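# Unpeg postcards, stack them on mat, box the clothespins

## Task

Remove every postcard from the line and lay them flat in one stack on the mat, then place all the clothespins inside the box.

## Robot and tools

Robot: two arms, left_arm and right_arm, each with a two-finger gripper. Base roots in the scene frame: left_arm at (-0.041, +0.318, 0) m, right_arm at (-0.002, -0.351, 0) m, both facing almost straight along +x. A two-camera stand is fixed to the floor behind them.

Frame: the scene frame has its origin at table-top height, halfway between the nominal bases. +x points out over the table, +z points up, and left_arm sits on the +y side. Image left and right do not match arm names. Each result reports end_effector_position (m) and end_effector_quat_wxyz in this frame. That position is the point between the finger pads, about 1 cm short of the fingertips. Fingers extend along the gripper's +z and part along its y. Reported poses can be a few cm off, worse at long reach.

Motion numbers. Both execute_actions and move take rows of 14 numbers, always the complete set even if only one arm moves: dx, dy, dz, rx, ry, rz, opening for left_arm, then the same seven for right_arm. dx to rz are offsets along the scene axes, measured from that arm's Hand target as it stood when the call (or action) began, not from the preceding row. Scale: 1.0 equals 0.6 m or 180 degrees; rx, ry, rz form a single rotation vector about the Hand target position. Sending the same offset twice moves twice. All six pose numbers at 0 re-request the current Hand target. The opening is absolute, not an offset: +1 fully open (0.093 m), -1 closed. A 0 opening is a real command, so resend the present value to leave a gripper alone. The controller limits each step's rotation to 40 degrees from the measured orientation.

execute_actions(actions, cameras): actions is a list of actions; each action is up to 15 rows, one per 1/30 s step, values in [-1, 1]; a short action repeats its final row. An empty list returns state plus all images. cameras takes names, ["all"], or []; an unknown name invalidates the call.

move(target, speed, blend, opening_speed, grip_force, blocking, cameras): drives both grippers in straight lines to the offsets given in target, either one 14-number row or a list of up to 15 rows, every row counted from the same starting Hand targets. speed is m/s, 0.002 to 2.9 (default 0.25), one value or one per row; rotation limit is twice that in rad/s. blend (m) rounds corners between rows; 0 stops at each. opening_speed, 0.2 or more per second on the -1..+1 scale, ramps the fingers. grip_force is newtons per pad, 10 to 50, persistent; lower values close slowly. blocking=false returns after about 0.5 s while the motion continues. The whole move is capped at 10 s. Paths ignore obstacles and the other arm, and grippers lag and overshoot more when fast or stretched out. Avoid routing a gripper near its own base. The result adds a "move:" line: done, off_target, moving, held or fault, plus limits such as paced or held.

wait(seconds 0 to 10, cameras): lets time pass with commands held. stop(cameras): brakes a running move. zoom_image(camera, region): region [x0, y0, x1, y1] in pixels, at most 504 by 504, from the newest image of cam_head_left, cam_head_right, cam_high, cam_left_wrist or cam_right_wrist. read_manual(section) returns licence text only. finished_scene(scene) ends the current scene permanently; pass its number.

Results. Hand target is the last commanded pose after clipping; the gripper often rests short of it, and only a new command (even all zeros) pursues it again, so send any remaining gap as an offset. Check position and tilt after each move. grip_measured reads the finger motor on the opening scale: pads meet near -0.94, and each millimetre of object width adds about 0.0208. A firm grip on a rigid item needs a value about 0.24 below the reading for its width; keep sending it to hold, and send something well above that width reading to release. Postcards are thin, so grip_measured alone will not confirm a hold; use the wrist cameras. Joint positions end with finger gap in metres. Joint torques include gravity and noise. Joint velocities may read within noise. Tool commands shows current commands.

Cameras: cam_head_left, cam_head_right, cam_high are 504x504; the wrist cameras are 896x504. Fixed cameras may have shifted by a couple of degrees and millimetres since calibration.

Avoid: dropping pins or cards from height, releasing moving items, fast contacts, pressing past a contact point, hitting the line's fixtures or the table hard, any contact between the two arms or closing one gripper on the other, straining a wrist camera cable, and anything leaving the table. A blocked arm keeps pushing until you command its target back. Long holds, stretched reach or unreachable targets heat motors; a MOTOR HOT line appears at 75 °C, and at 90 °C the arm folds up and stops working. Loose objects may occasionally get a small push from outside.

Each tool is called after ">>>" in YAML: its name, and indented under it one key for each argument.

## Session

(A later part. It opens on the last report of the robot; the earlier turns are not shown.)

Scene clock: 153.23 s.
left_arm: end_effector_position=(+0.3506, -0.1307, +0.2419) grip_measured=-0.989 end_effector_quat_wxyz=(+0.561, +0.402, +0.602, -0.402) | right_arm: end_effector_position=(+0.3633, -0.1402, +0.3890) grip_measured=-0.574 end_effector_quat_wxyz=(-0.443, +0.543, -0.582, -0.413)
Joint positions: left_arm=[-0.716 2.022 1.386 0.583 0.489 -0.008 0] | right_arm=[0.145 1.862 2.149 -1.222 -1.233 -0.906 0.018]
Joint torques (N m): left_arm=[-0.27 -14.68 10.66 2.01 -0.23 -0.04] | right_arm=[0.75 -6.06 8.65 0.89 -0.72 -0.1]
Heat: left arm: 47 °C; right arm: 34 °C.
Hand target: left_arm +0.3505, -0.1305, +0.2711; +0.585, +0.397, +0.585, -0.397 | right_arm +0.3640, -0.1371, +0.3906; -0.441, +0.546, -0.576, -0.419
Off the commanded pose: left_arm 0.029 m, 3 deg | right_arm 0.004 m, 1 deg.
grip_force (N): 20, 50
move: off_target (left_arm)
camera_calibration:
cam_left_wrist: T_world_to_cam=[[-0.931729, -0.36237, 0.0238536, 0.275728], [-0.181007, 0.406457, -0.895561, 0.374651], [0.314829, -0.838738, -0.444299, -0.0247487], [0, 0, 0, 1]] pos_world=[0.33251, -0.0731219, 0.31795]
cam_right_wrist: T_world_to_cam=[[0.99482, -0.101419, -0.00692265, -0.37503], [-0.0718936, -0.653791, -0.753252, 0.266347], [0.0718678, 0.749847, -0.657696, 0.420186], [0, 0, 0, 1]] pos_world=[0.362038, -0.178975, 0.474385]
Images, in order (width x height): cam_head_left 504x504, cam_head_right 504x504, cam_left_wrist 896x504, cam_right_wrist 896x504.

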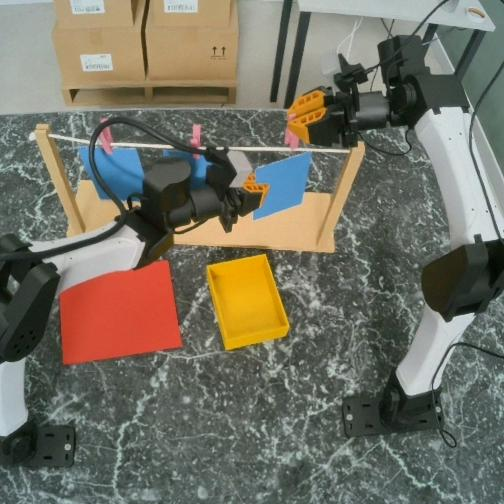

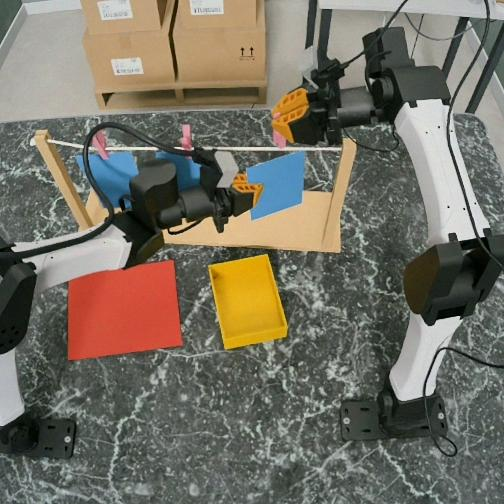

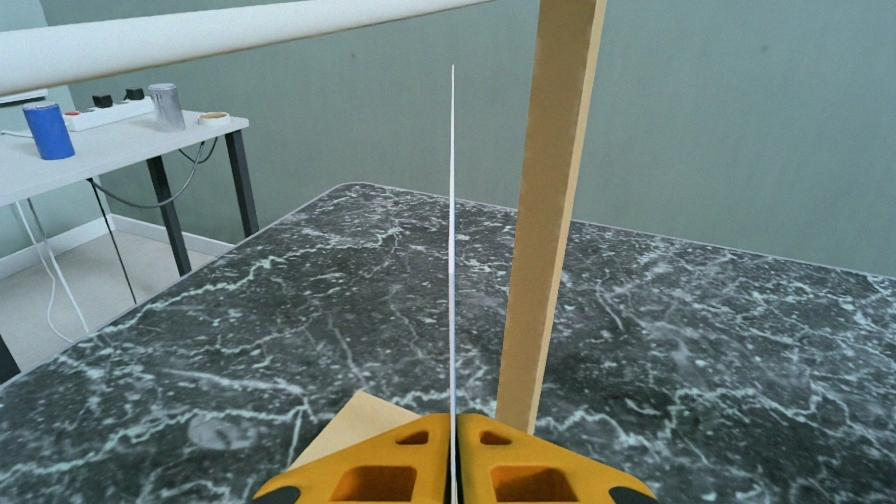

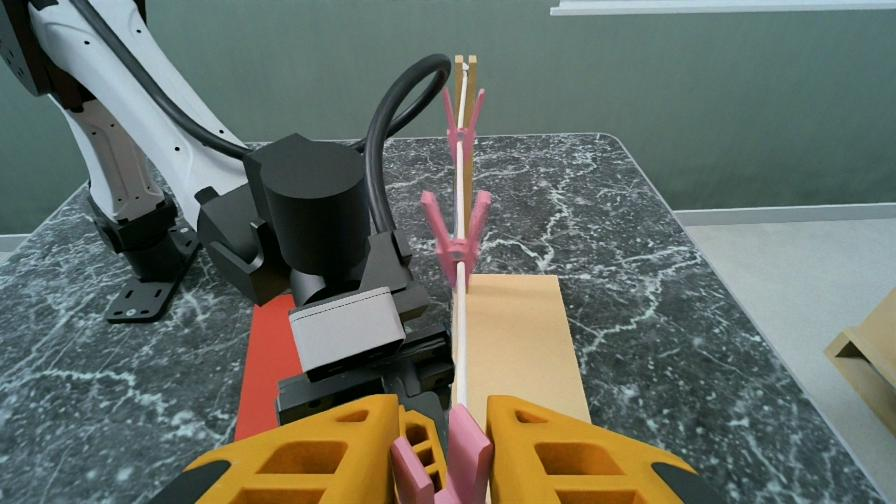

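>>> move:
  target:
    - [-0.1,0.0112,0,0,0,0,-1.0, -0.1067,-0.0882,0.024,0,0,0,-0.58]
    - [-0.1508,0.2675,0.0148,0.005,0.2505,0.0311,-1.0, -0.1567,-0.0548,-0.0843,-0.18,0.0094,0,-0.58]
    - [-0.1658,0.5292,-0.1685,0.01,0.501,0.0623,-1.0, -0.1983,0.0618,-0.3843,-0.3606,0.0189,0,-0.58]
  speed: 0.2
  blend: [0.03, 0.03, 0]
  cameras: ["all"]

Scene clock: 164.10 s.
left_arm: end_effector_position=(+0.2461, +0.1872, +0.1652) grip_measured=-0.990 end_effector_quat_wxyz=(+0.021, -0.051, +0.868, -0.494) | right_arm: end_effector_position=(+0.2420, -0.1030, +0.1655) grip_measured=-0.574 end_effector_quat_wxyz=(-0.063, +0.686, -0.722, -0.063)
Joint positions: left_arm=[0.052 1.567 1.117 -1.03 1.031 -0.122 0] | right_arm=[0.738 1.75 1.635 -1.332 -0.13 -0.783 0.018]
Joint torques (N m): left_arm=[0.55 -5.34 9.5 0.41 0.67 0.08] | right_arm=[0.53 -5.83 6.28 0.68 -0.06 -0.02]
Heat: left arm: 47 °C; right arm: 34 °C.
Hand target: left_arm +0.2510, +0.1871, +0.1700; +0.026, -0.045, +0.865, -0.499 | right_arm +0.2449, -0.1001, +0.1600; -0.063, +0.685, -0.723, -0.060
Off the commanded pose: left_arm 0.007 m, 1 deg | right_arm 0.007 m, 0 deg.
grip_force (N): 20, 50
move: done
camera_calibration:
cam_left_wrist: T_world_to_cam=[[0.060076, -0.51591, 0.854534, -0.0571871], [-0.94564, 0.244698, 0.214213, 0.192995], [-0.319617, -0.820951, -0.473165, 0.398364], [0, 0, 0, 1]] pos_world=[0.313263, 0.250308, 0.196018]
cam_right_wrist: T_world_to_cam=[[0.99727, -0.0707157, 0.0212459, -0.254216], [-0.0738197, -0.961325, 0.26534, -0.0861962], [0.00166054, -0.266184, -0.963921, 0.217072], [0, 0, 0, 1]] pos_world=[0.246798, -0.0430585, 0.237512]

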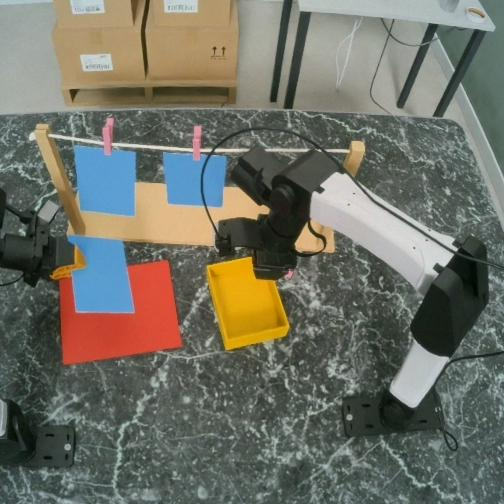

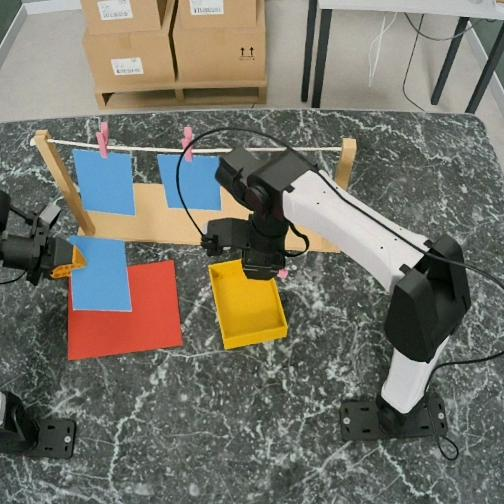

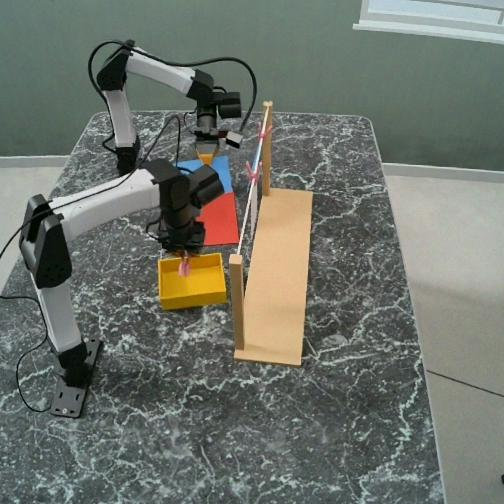

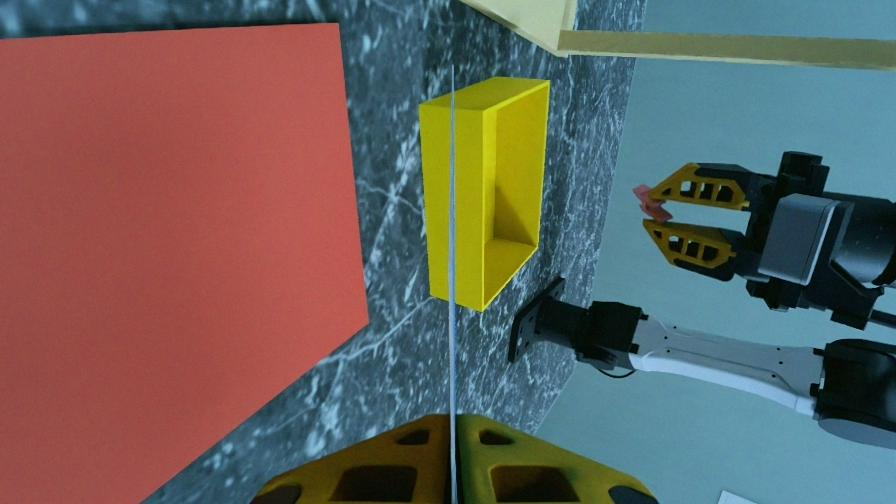

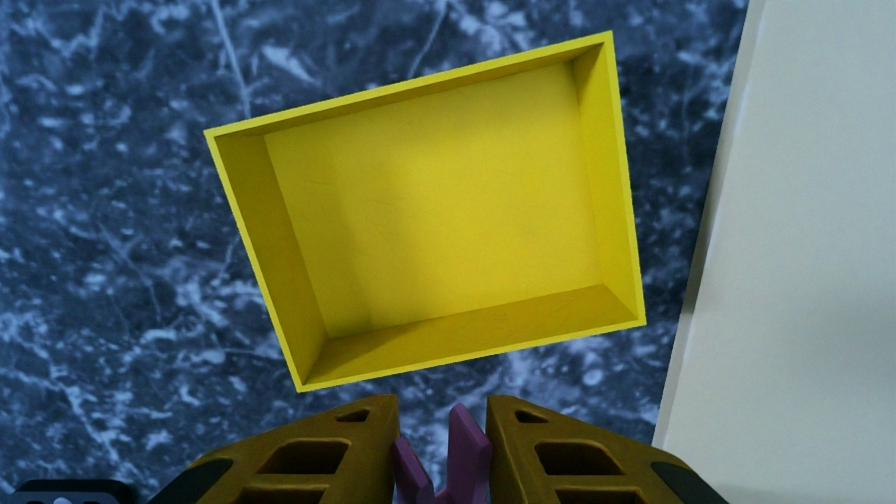

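>>> move:
  target: [0.0048,-0.0402,-0.15,0,0,0,-1.0, 0.0058,0.0467,-0.22,0,0,0,-0.58]
  speed: 0.12
  cameras: ["cam_head_left", "cam_head_right", "cam_left_wrist", "cam_right_wrist", "cam_high"]

>>> zoom_image:
  camera: "cam_high"
  region: [130, 120, 290, 340]

Scene clock: 172.03 s.
left_arm: end_effector_position=(+0.2556, +0.1642, +0.0846) grip_measured=-0.990 end_effector_quat_wxyz=(+0.030, -0.044, +0.864, -0.500) | right_arm: end_effector_position=(+0.2478, -0.0748, +0.0338) grip_measured=-0.574 end_effector_quat_wxyz=(-0.063, +0.685, -0.723, -0.063)
Joint positions: left_arm=[-0.028 1.684 0.877 -0.522 1.032 -0.27 0] | right_arm=[0.788 1.9 1.293 -0.836 -0.123 -0.73 0.018]
Joint torques (N m): left_arm=[-0.18 -6.34 5.5 0.87 0.5 -0.13] | right_arm=[0.85 -6.6 5.97 0.67 -0.06 0.02]
Heat: left arm: 44 °C; right arm: 34 °C.
Hand target: left_arm +0.2539, +0.1629, +0.0800; +0.026, -0.045, +0.865, -0.500 | right_arm +0.2484, -0.0720, +0.0280; -0.063, +0.685, -0.723, -0.060
Off the commanded pose: left_arm 0.005 m, 0 deg | right_arm 0.006 m, 0 deg.
grip_force (N): 20, 50
move: done
camera_calibration:
cam_left_wrist: T_world_to_cam=[[0.0380754, -0.504533, 0.862553, 0.00227798], [-0.949179, 0.251615, 0.189076, 0.226751], [-0.312426, -0.825916, -0.469311, 0.342906], [0, 0, 0, 1]] pos_world=[0.322274, 0.227307, 0.116092]
cam_right_wrist: T_world_to_cam=[[0.997093, -0.0734006, 0.0204354, -0.255306], [-0.0761922, -0.96064, 0.267144, -0.0231361], [0.0000225868, -0.267924, -0.96344, 0.0977864], [0, 0, 0, 1]] pos_world=[0.252799, -0.0147657, 0.105609]

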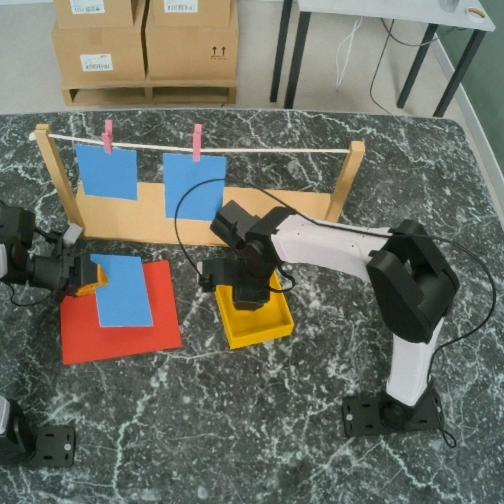

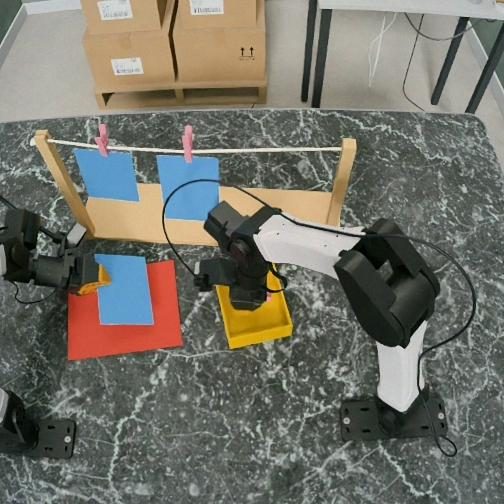

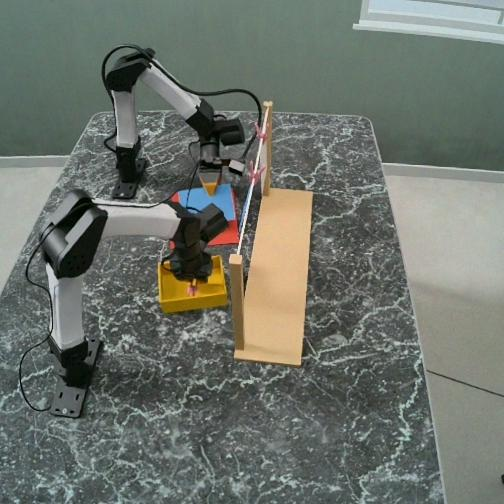

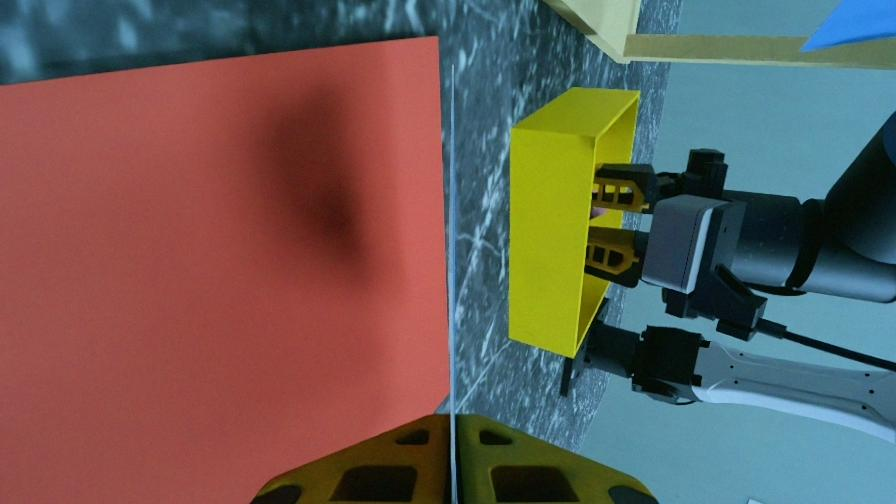

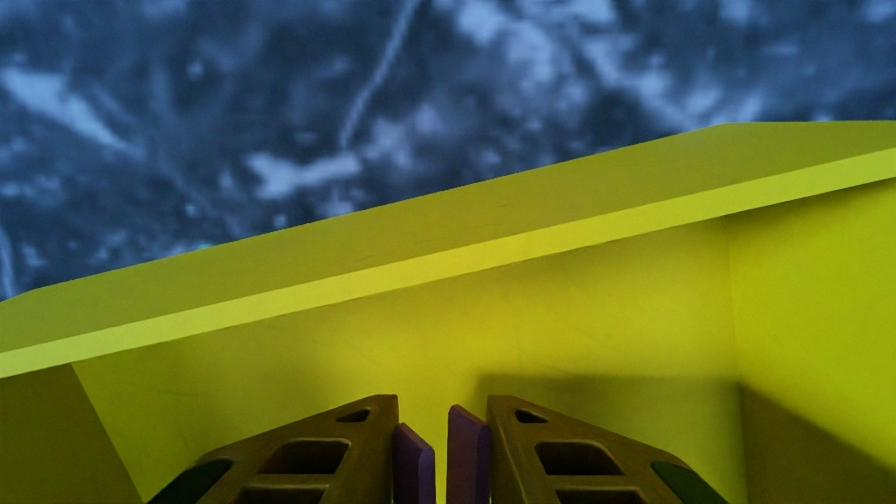

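Scaled by 2.291 from the camera's 504x504 image, which has a finer 720x720 frame.

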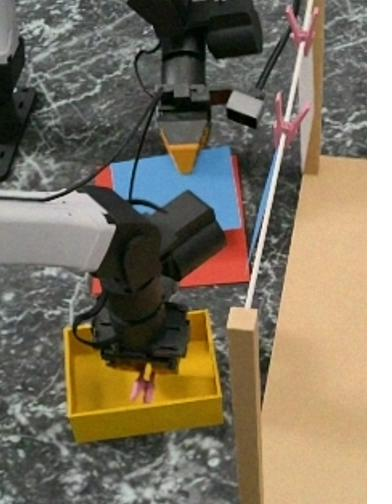

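>>> move:
  target:
    - [-0.0158,0,-0.0417,0,0,0,-1.0, 0,0,-0.0133,0,0,0,-0.58]
    - [-0.0158,0,-0.0417,0,0,0,-1.0, 0,0,-0.0133,0,0,0,-0.05]
  speed: 0.08
  opening_speed: 0.6
  cameras: ["cam_head_left", "cam_head_right", "cam_left_wrist", "cam_right_wrist", "cam_high"]

>>> zoom_image:
  camera: "cam_high"
  region: [130, 120, 290, 340]

>>> zoom_image:
  camera: "cam_head_left"
  region: [0, 200, 240, 380]

Scene clock: 175.47 s.
left_arm: end_effector_position=(+0.2463, +0.1644, +0.0595) grip_measured=-0.990 end_effector_quat_wxyz=(+0.030, -0.045, +0.864, -0.500) | right_arm: end_effector_position=(+0.2490, -0.0736, +0.0280) grip_measured=-0.052 end_effector_quat_wxyz=(-0.066, +0.685, -0.723, -0.063)
Joint positions: left_arm=[-0.028 1.714 0.789 -0.402 1.032 -0.274 0] | right_arm=[0.788 1.908 1.279 -0.806 -0.123 -0.73 0.043]
Joint torques (N m): left_arm=[-0.31 -6.11 5.2 0.89 0.5 -0.11] | right_arm=[0.83 -6.32 5.68 0.74 -0.08 0.01]
Heat: left arm: 43 °C; right arm: 34 °C.
Hand target: left_arm +0.2444, +0.1629, +0.0551; +0.026, -0.045, +0.865, -0.500 | right_arm +0.2484, -0.0719, +0.0200; -0.063, +0.685, -0.723, -0.060
Off the commanded pose: left_arm 0.005 m, 0 deg | right_arm 0.008 m, 1 deg.
grip_force (N): 20, 50
move: done
camera_calibration:
cam_left_wrist: T_world_to_cam=[[0.0398565, -0.504079, 0.862737, 0.0239495], [-0.949408, 0.25007, 0.189971, 0.222806], [-0.311505, -0.826661, -0.46861, 0.328372], [0, 0, 0, 1]] pos_world=[0.312869, 0.227808, 0.0908897]
cam_right_wrist: T_world_to_cam=[[0.996934, -0.0739279, 0.025628, -0.256536], [-0.0780647, -0.961944, 0.26186, -0.0198603], [0.00529398, -0.263057, -0.964766, 0.0916762], [0, 0, 0, 1]] pos_world=[0.253714, -0.0139536, 0.100221]

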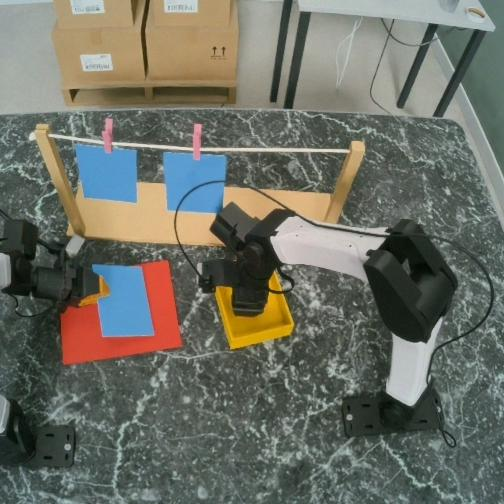

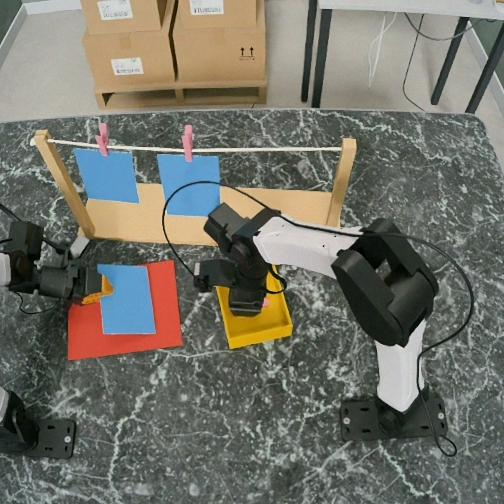

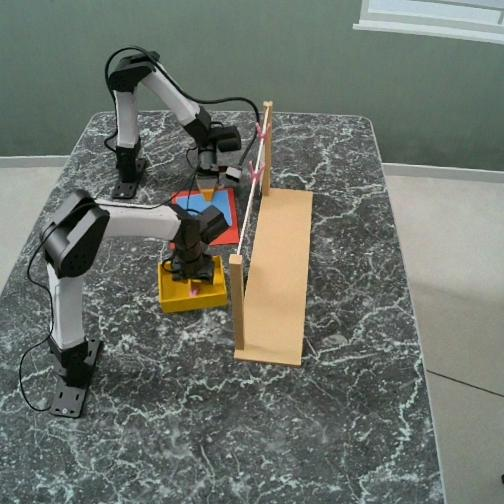

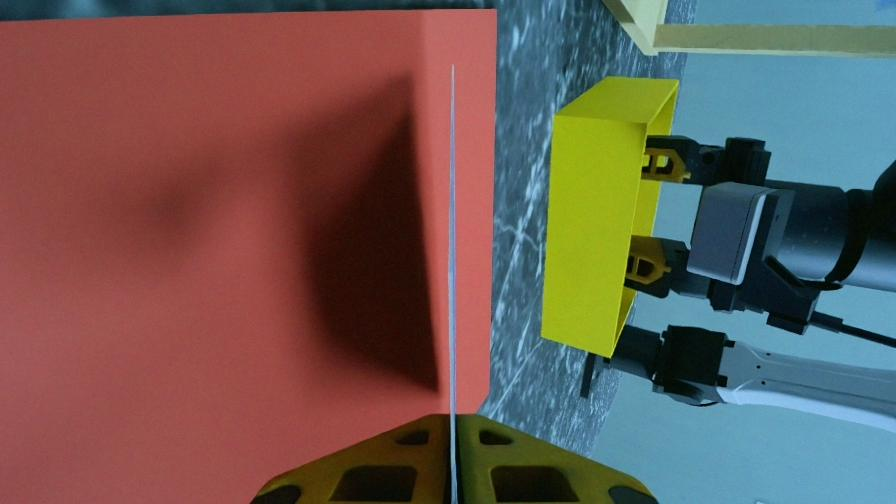

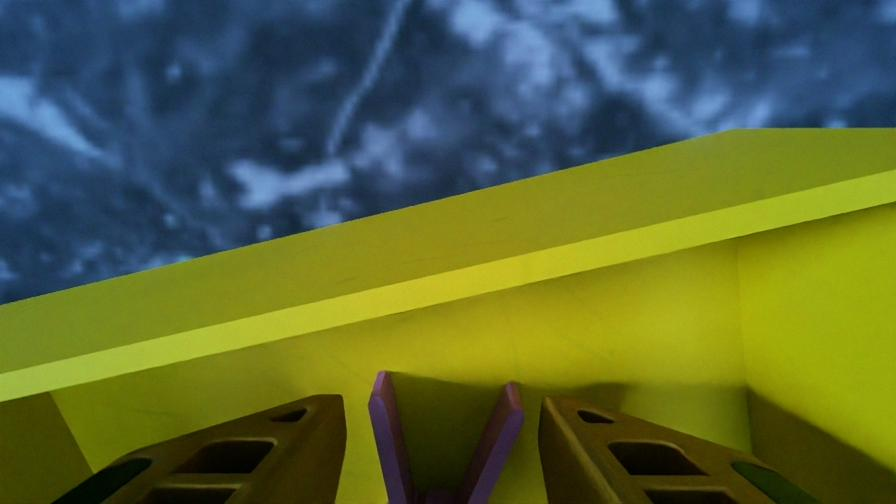

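Scaled by 2.291 from the camera's 504x504 image, which has a finer 720x720 frame.

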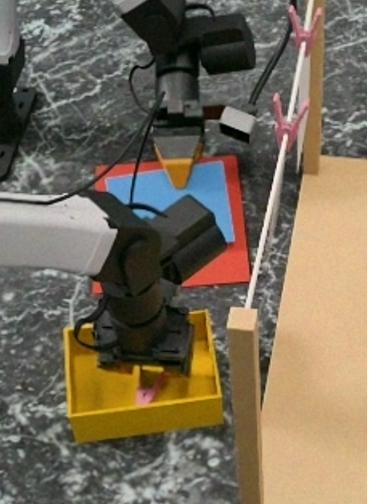

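Scaled by 2.100 from the camera's 504x504 image, which has a finer 720x720 frame.

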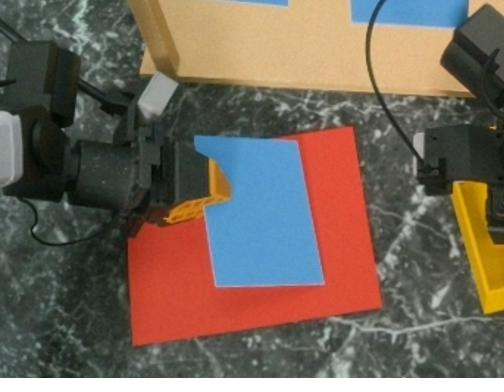

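>>> move:
  target:
    - [0,0.0233,-0.01,0,0,0,-1.0, 0,0,0.2,0,0,0,-0.05]
    - [0,0.0233,-0.0167,0,0,0,-1.0, -0.089,0.2615,0.1833,0.1908,-0.0412,-0.099,-1.0]
  speed: 0.2
  blend: [0.02, 0]
  cameras: ["cam_head_left", "cam_head_right", "cam_left_wrist", "cam_right_wrist", "cam_high"]

>>> zoom_image:
  camera: "cam_head_left"
  region: [0, 200, 300, 380]

>>> zoom_image:
  camera: "cam_high"
  region: [130, 120, 290, 340]

Scene clock: 185.97 s.
left_arm: end_effector_position=(+0.2432, +0.1753, +0.0490) grip_measured=-0.990 end_effector_quat_wxyz=(+0.023, -0.048, +0.864, -0.501) | right_arm: end_effector_position=(+0.1951, +0.0830, +0.1216) grip_measured=-0.972 end_effector_quat_wxyz=(+0.302, -0.525, +0.768, +0.209)
Joint positions: left_arm=[0.013 1.754 0.789 -0.443 1.043 -0.196 0] | right_arm=[1.133 1.761 1.223 -0.282 -0.057 -0.055 0]
Joint torques (N m): left_arm=[0.7 -5.72 5.9 0.67 0.51 0.12] | right_arm=[0.75 -9.29 6.56 1.67 0.03 0]
Heat: left arm: 40 °C; right arm: 34 °C.
Hand target: left_arm +0.2444, +0.1769, +0.0450; +0.026, -0.045, +0.865, -0.500 | right_arm +0.1950, +0.0849, +0.1300; +0.316, -0.520, +0.764, +0.216
Off the commanded pose: left_arm 0.004 m, 1 deg | right_arm 0.009 m, 2 deg.
grip_force (N): 20, 50
move: done
camera_calibration:
cam_left_wrist: T_world_to_cam=[[0.0524712, -0.502016, 0.863265, 0.0351202], [-0.946562, 0.250468, 0.203189, 0.217793], [-0.318225, -0.827796, -0.462047, 0.332966], [0, 0, 0, 1]] pos_world=[0.31027, 0.238708, 0.0792745]
cam_right_wrist: T_world_to_cam=[[0.921229, -0.388962, 0.00674807, -0.150388], [-0.369252, -0.879742, -0.299512, 0.220351], [0.122435, 0.273427, -0.954069, 0.154807], [0, 0, 0, 1]] pos_world=[0.200953, 0.0930286, 0.214709]

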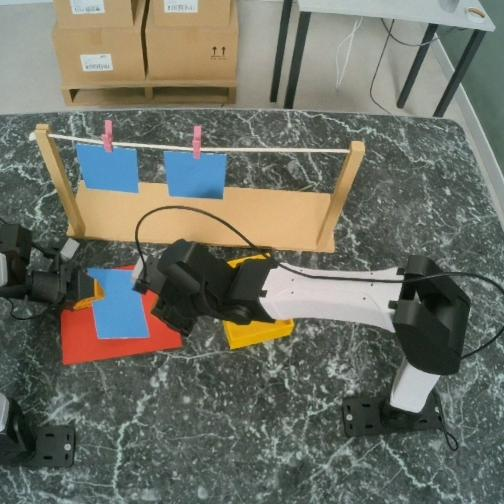

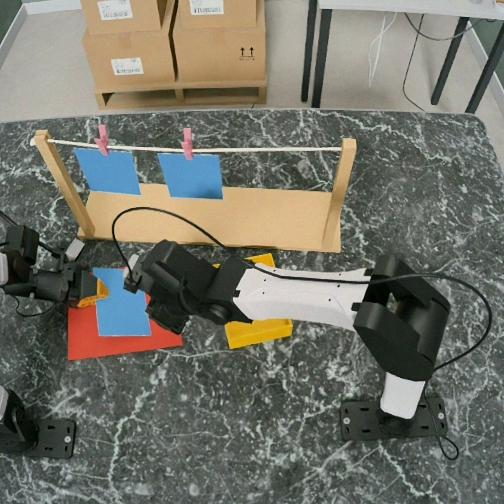

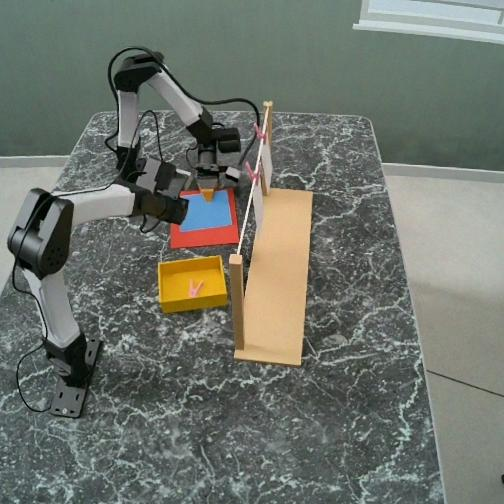

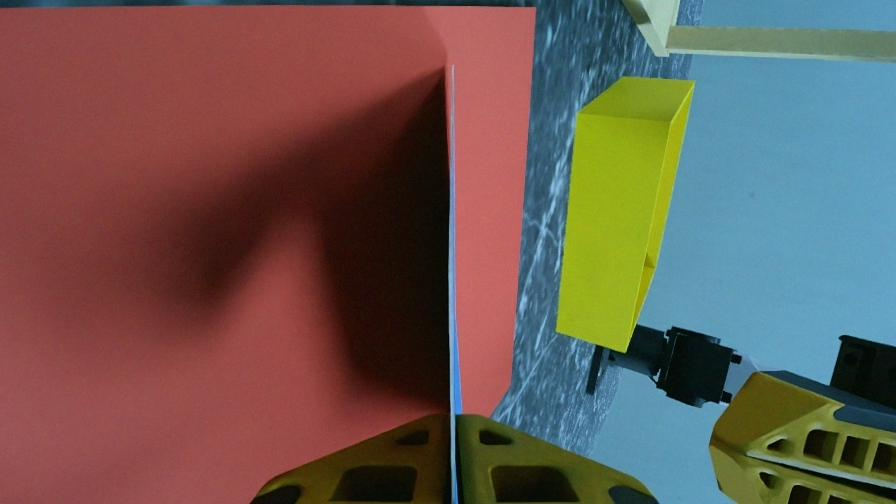

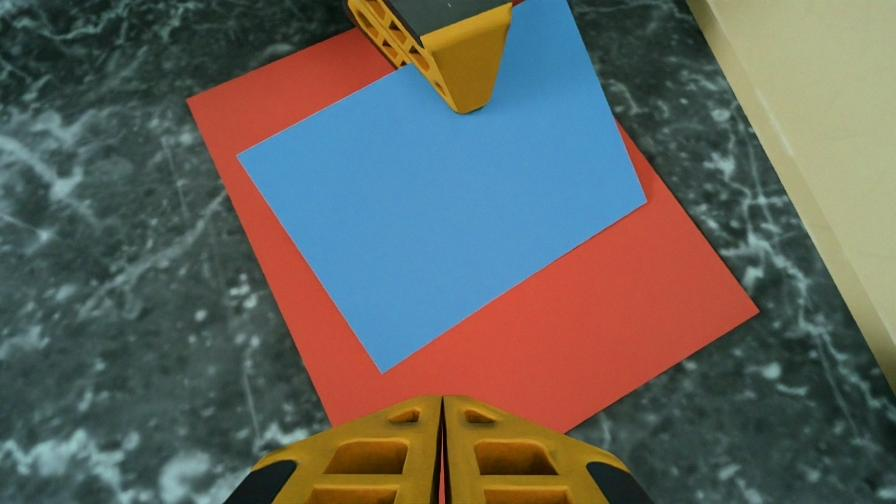

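Scaled by 1.680 from the camera's 504x504 image, which has a finer 720x720 frame.

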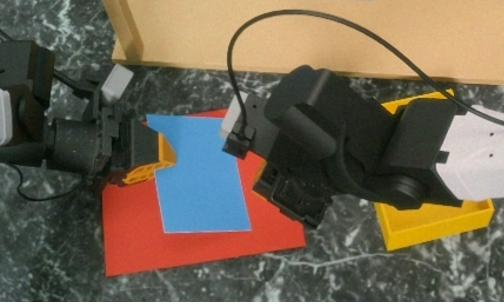

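Scaled by 2.291 from the camera's 504x504 image, which has a finer 720x720 frame.

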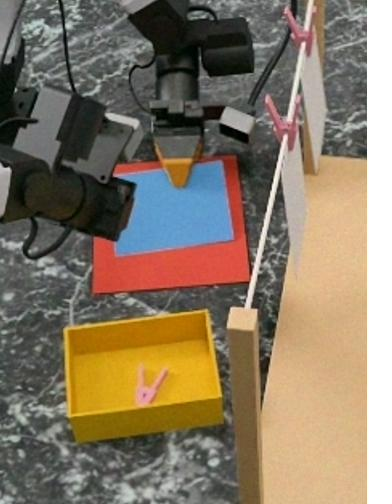

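>>> move:
  target: [0,0,-0.005,0,0,0,-1.0, 0.0003,0.0772,-0.1277,0,0,0,-1.0]
  speed: 0.1
  cameras: ["cam_head_left", "cam_left_wrist", "cam_right_wrist", "cam_high"]

>>> zoom_image:
  camera: "cam_right_wrist"
  region: [200, 150, 700, 504]

>>> zoom_image:
  camera: "cam_high"
  region: [140, 160, 260, 280]

Scene clock: 193.13 s.
left_arm: end_effector_position=(+0.2433, +0.1747, +0.0482) grip_measured=-0.990 end_effector_quat_wxyz=(+0.022, -0.049, +0.862, -0.504) | right_arm: end_effector_position=(+0.1938, +0.1209, +0.0499) grip_measured=-0.972 end_effector_quat_wxyz=(+0.304, -0.524, +0.767, +0.209)
Joint positions: left_arm=[0.013 1.762 0.789 -0.439 1.05 -0.196 0] | right_arm=[1.179 1.989 1.215 -0.04 -0.022 -0.021 0]
Joint torques (N m): left_arm=[0.7 -5.67 5.44 0.74 0.43 0.12] | right_arm=[0.91 -7.51 8.65 1.66 0.05 0.02]
Heat: left arm: 39 °C; right arm: 34 °C.
Hand target: left_arm +0.2444, +0.1769, +0.0420; +0.026, -0.045, +0.865, -0.500 | right_arm +0.1953, +0.1313, +0.0535; +0.316, -0.520, +0.764, +0.216
Off the commanded pose: left_arm 0.007 m, 1 deg | right_arm 0.011 m, 2 deg.
grip_force (N): 20, 50
move: off_target (right_arm)
camera_calibration:
cam_left_wrist: T_world_to_cam=[[0.0544721, -0.495875, 0.866684, 0.0338229], [-0.945669, 0.253009, 0.204196, 0.21746], [-0.320534, -0.830719, -0.455152, 0.33279], [0, 0, 0, 1]] pos_world=[0.310473, 0.238208, 0.0777519]
cam_right_wrist: T_world_to_cam=[[0.920255, -0.391221, 0.00873875, -0.13357], [-0.370375, -0.877994, -0.303232, 0.231986], [0.126303, 0.275814, -0.952877, 0.0750441], [0, 0, 0, 1]] pos_world=[0.199362, 0.130728, 0.14302]
Images, in order (width x height): cam_head_left 504x504, cam_high 504x504, cam_left_wrist 896x504, cam_right_wrist 896x504.

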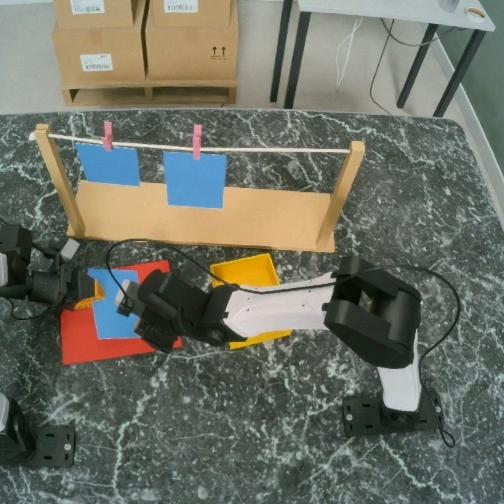

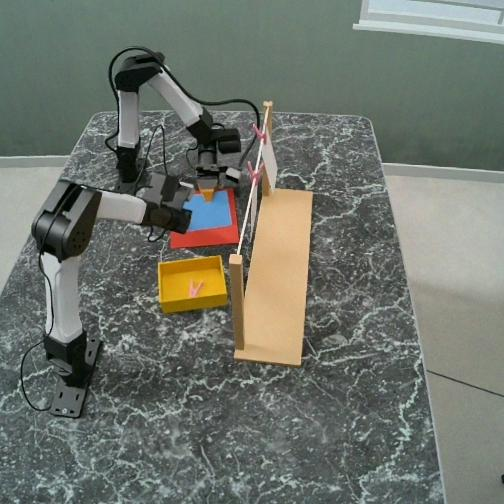

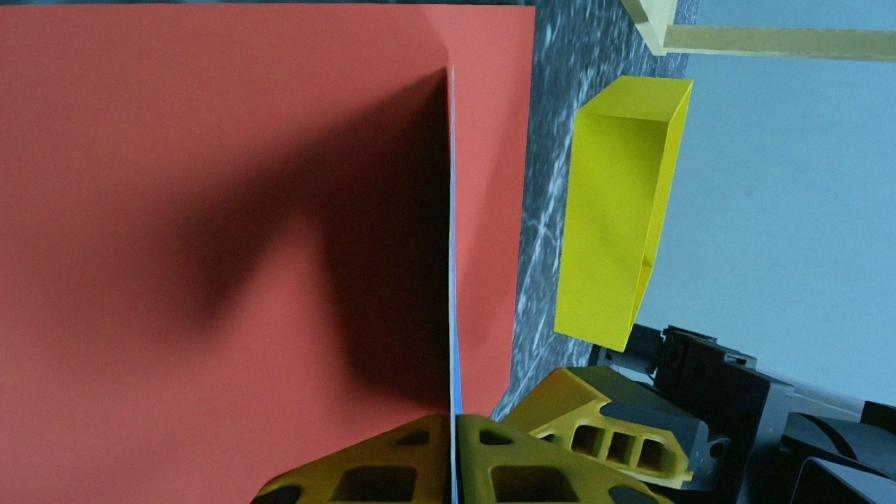

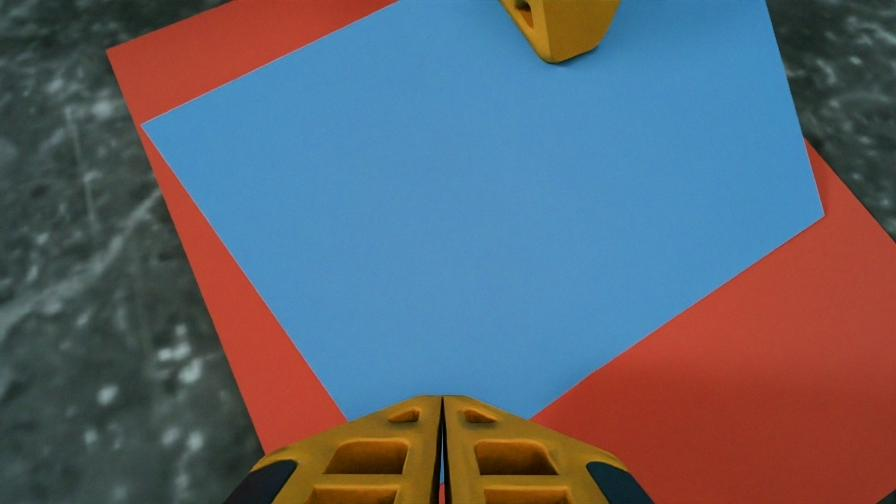

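Scaled by 1.008 from the camera's 896x504 image, which has a finer 1280x720 frame.

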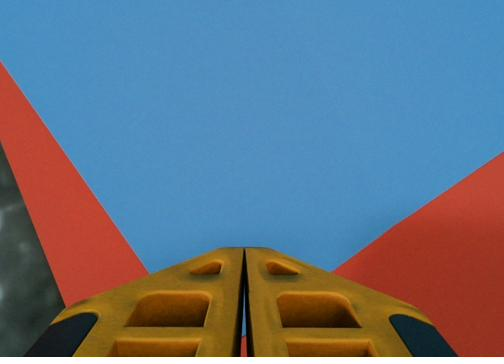

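Scaled by 4.200 from the camera's 504x504 image, which has a finer 720x720 frame.

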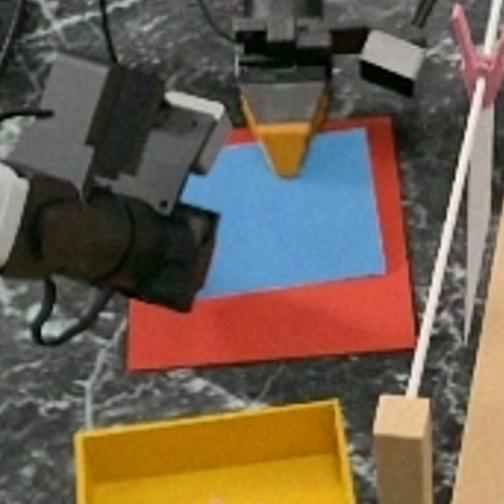

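>>> move:
  target: [0,0,0,0,0,0,-1.0, 0.0,0.01,-0.025,0,0,0,-1.0]
  speed: 0.05
  cameras: ["cam_right_wrist", "cam_left_wrist"]

Scene clock: 194.77 s.
left_arm: end_effector_position=(+0.2433, +0.1746, +0.0483) grip_measured=-0.990 end_effector_quat_wxyz=(+0.022, -0.049, +0.862, -0.504) | right_arm: end_effector_position=(+0.1933, +0.1251, +0.0351) grip_measured=-0.972 end_effector_quat_wxyz=(+0.302, -0.525, +0.768, +0.208)
Joint positions: left_arm=[0.013 1.762 0.789 -0.438 1.051 -0.196 0] | right_arm=[1.184 2.032 1.215 -0.003 -0.018 -0.017 0]
Joint torques (N m): left_arm=[0.76 -5.7 5.44 0.74 0.43 0.12] | right_arm=[0.98 -7.42 8.81 1.72 0.08 0.04]
Heat: left arm: 39 °C; right arm: 34 °C.
Hand target: left_arm +0.2444, +0.1769, +0.0421; +0.026, -0.045, +0.865, -0.500 | right_arm +0.1953, +0.1373, +0.0385; +0.316, -0.520, +0.764, +0.216
Off the commanded pose: left_arm 0.007 m, 1 deg | right_arm 0.013 m, 2 deg.
grip_force (N): 20, 50
move: off_target (right_arm)
camera_calibration:
cam_left_wrist: T_world_to_cam=[[0.0537801, -0.495627, 0.866869, 0.0338781], [-0.945748, 0.253285, 0.203488, 0.217454], [-0.320419, -0.830783, -0.455117, 0.332812], [0, 0, 0, 1]] pos_world=[0.310474, 0.238208, 0.0778514]
cam_right_wrist: T_world_to_cam=[[0.920251, -0.391228, 0.00888717, -0.131381], [-0.370966, -0.87937, -0.298483, 0.23108], [0.12459, 0.271383, -0.954373, 0.0607383], [0, 0, 0, 1]] pos_world=[0.199059, 0.135322, 0.128108]
Images, in order (width x height): cam_left_wrist 896x504, cam_right_wrist 896x504.

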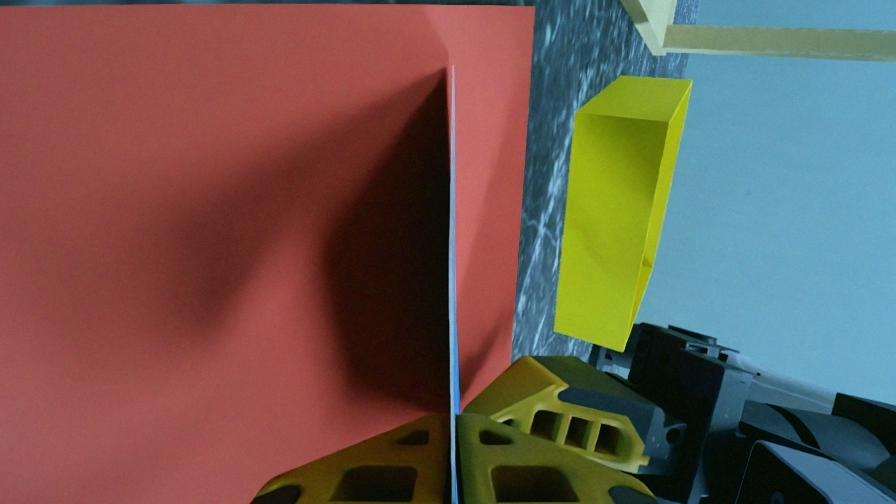

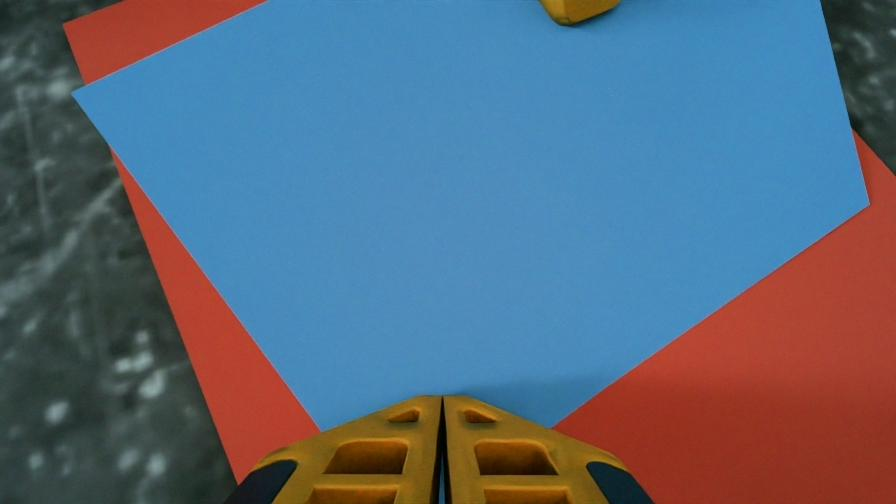

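>>> move:
  target: [0,0,0,0,0,0,-1.0, 0.0,0.0,-0.01,0,0,0,-1.0]
  speed: 0.03
  cameras: ["cam_right_wrist", "cam_left_wrist"]

Scene clock: 195.67 s.
left_arm: end_effector_position=(+0.2435, +0.1749, +0.0483) grip_measured=-0.990 end_effector_quat_wxyz=(+0.022, -0.049, +0.862, -0.504) | right_arm: end_effector_position=(+0.1943, +0.1272, +0.0357) grip_measured=-0.972 end_effector_quat_wxyz=(+0.307, -0.523, +0.767, +0.210)
Joint positions: left_arm=[0.014 1.762 0.789 -0.438 1.051 -0.196 0] | right_arm=[1.184 2.036 1.215 0.012 -0.018 -0.016 0]
Joint torques (N m): left_arm=[0.65 -5.7 5.46 0.74 0.43 0.12] | right_arm=[0.87 -6.72 8.05 1.8 0.06 0.03]
Heat: left arm: 38 °C; right arm: 34 °C.
Hand target: left_arm +0.2444, +0.1768, +0.0420; +0.026, -0.045, +0.865, -0.499 | right_arm +0.1953, +0.1373, +0.0324; +0.316, -0.520, +0.764, +0.216
Off the commanded pose: left_arm 0.007 m, 1 deg | right_arm 0.011 m, 1 deg.
grip_force (N): 20, 50
move: off_target (right_arm)
camera_calibration:
cam_left_wrist: T_world_to_cam=[[0.0534344, -0.495638, 0.866884, 0.0339937], [-0.946043, 0.252726, 0.202809, 0.217754], [-0.319604, -0.830947, -0.455391, 0.332863], [0, 0, 0, 1]] pos_world=[0.310572, 0.238408, 0.077952]
cam_right_wrist: T_world_to_cam=[[0.919897, -0.392055, 0.00910298, -0.131356], [-0.370302, -0.876031, -0.308943, 0.233261], [0.129097, 0.280825, -0.951037, 0.0584367], [0, 0, 0, 1]] pos_world=[0.199667, 0.136434, 0.128835]
Images, in order (width x height): cam_left_wrist 896x504, cam_right_wrist 896x504.

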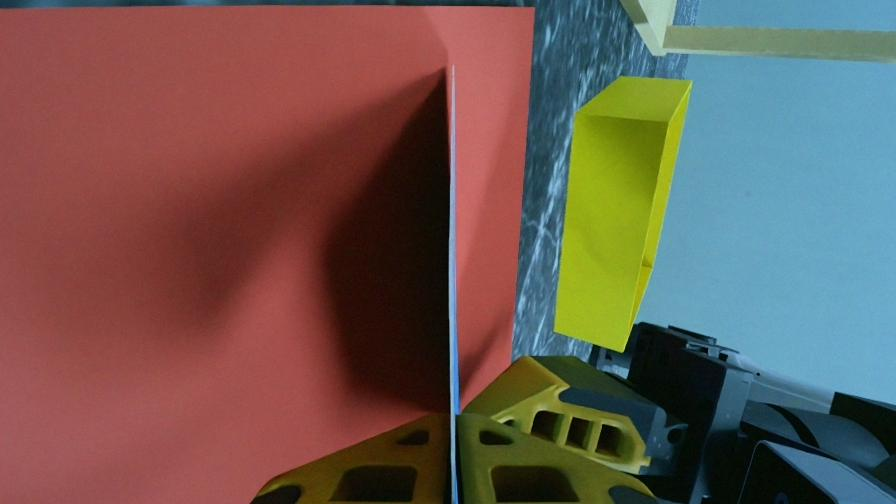

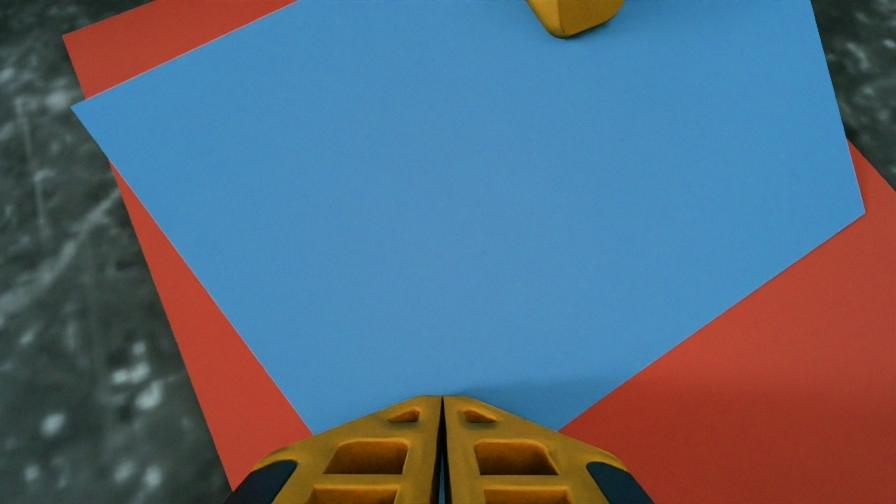

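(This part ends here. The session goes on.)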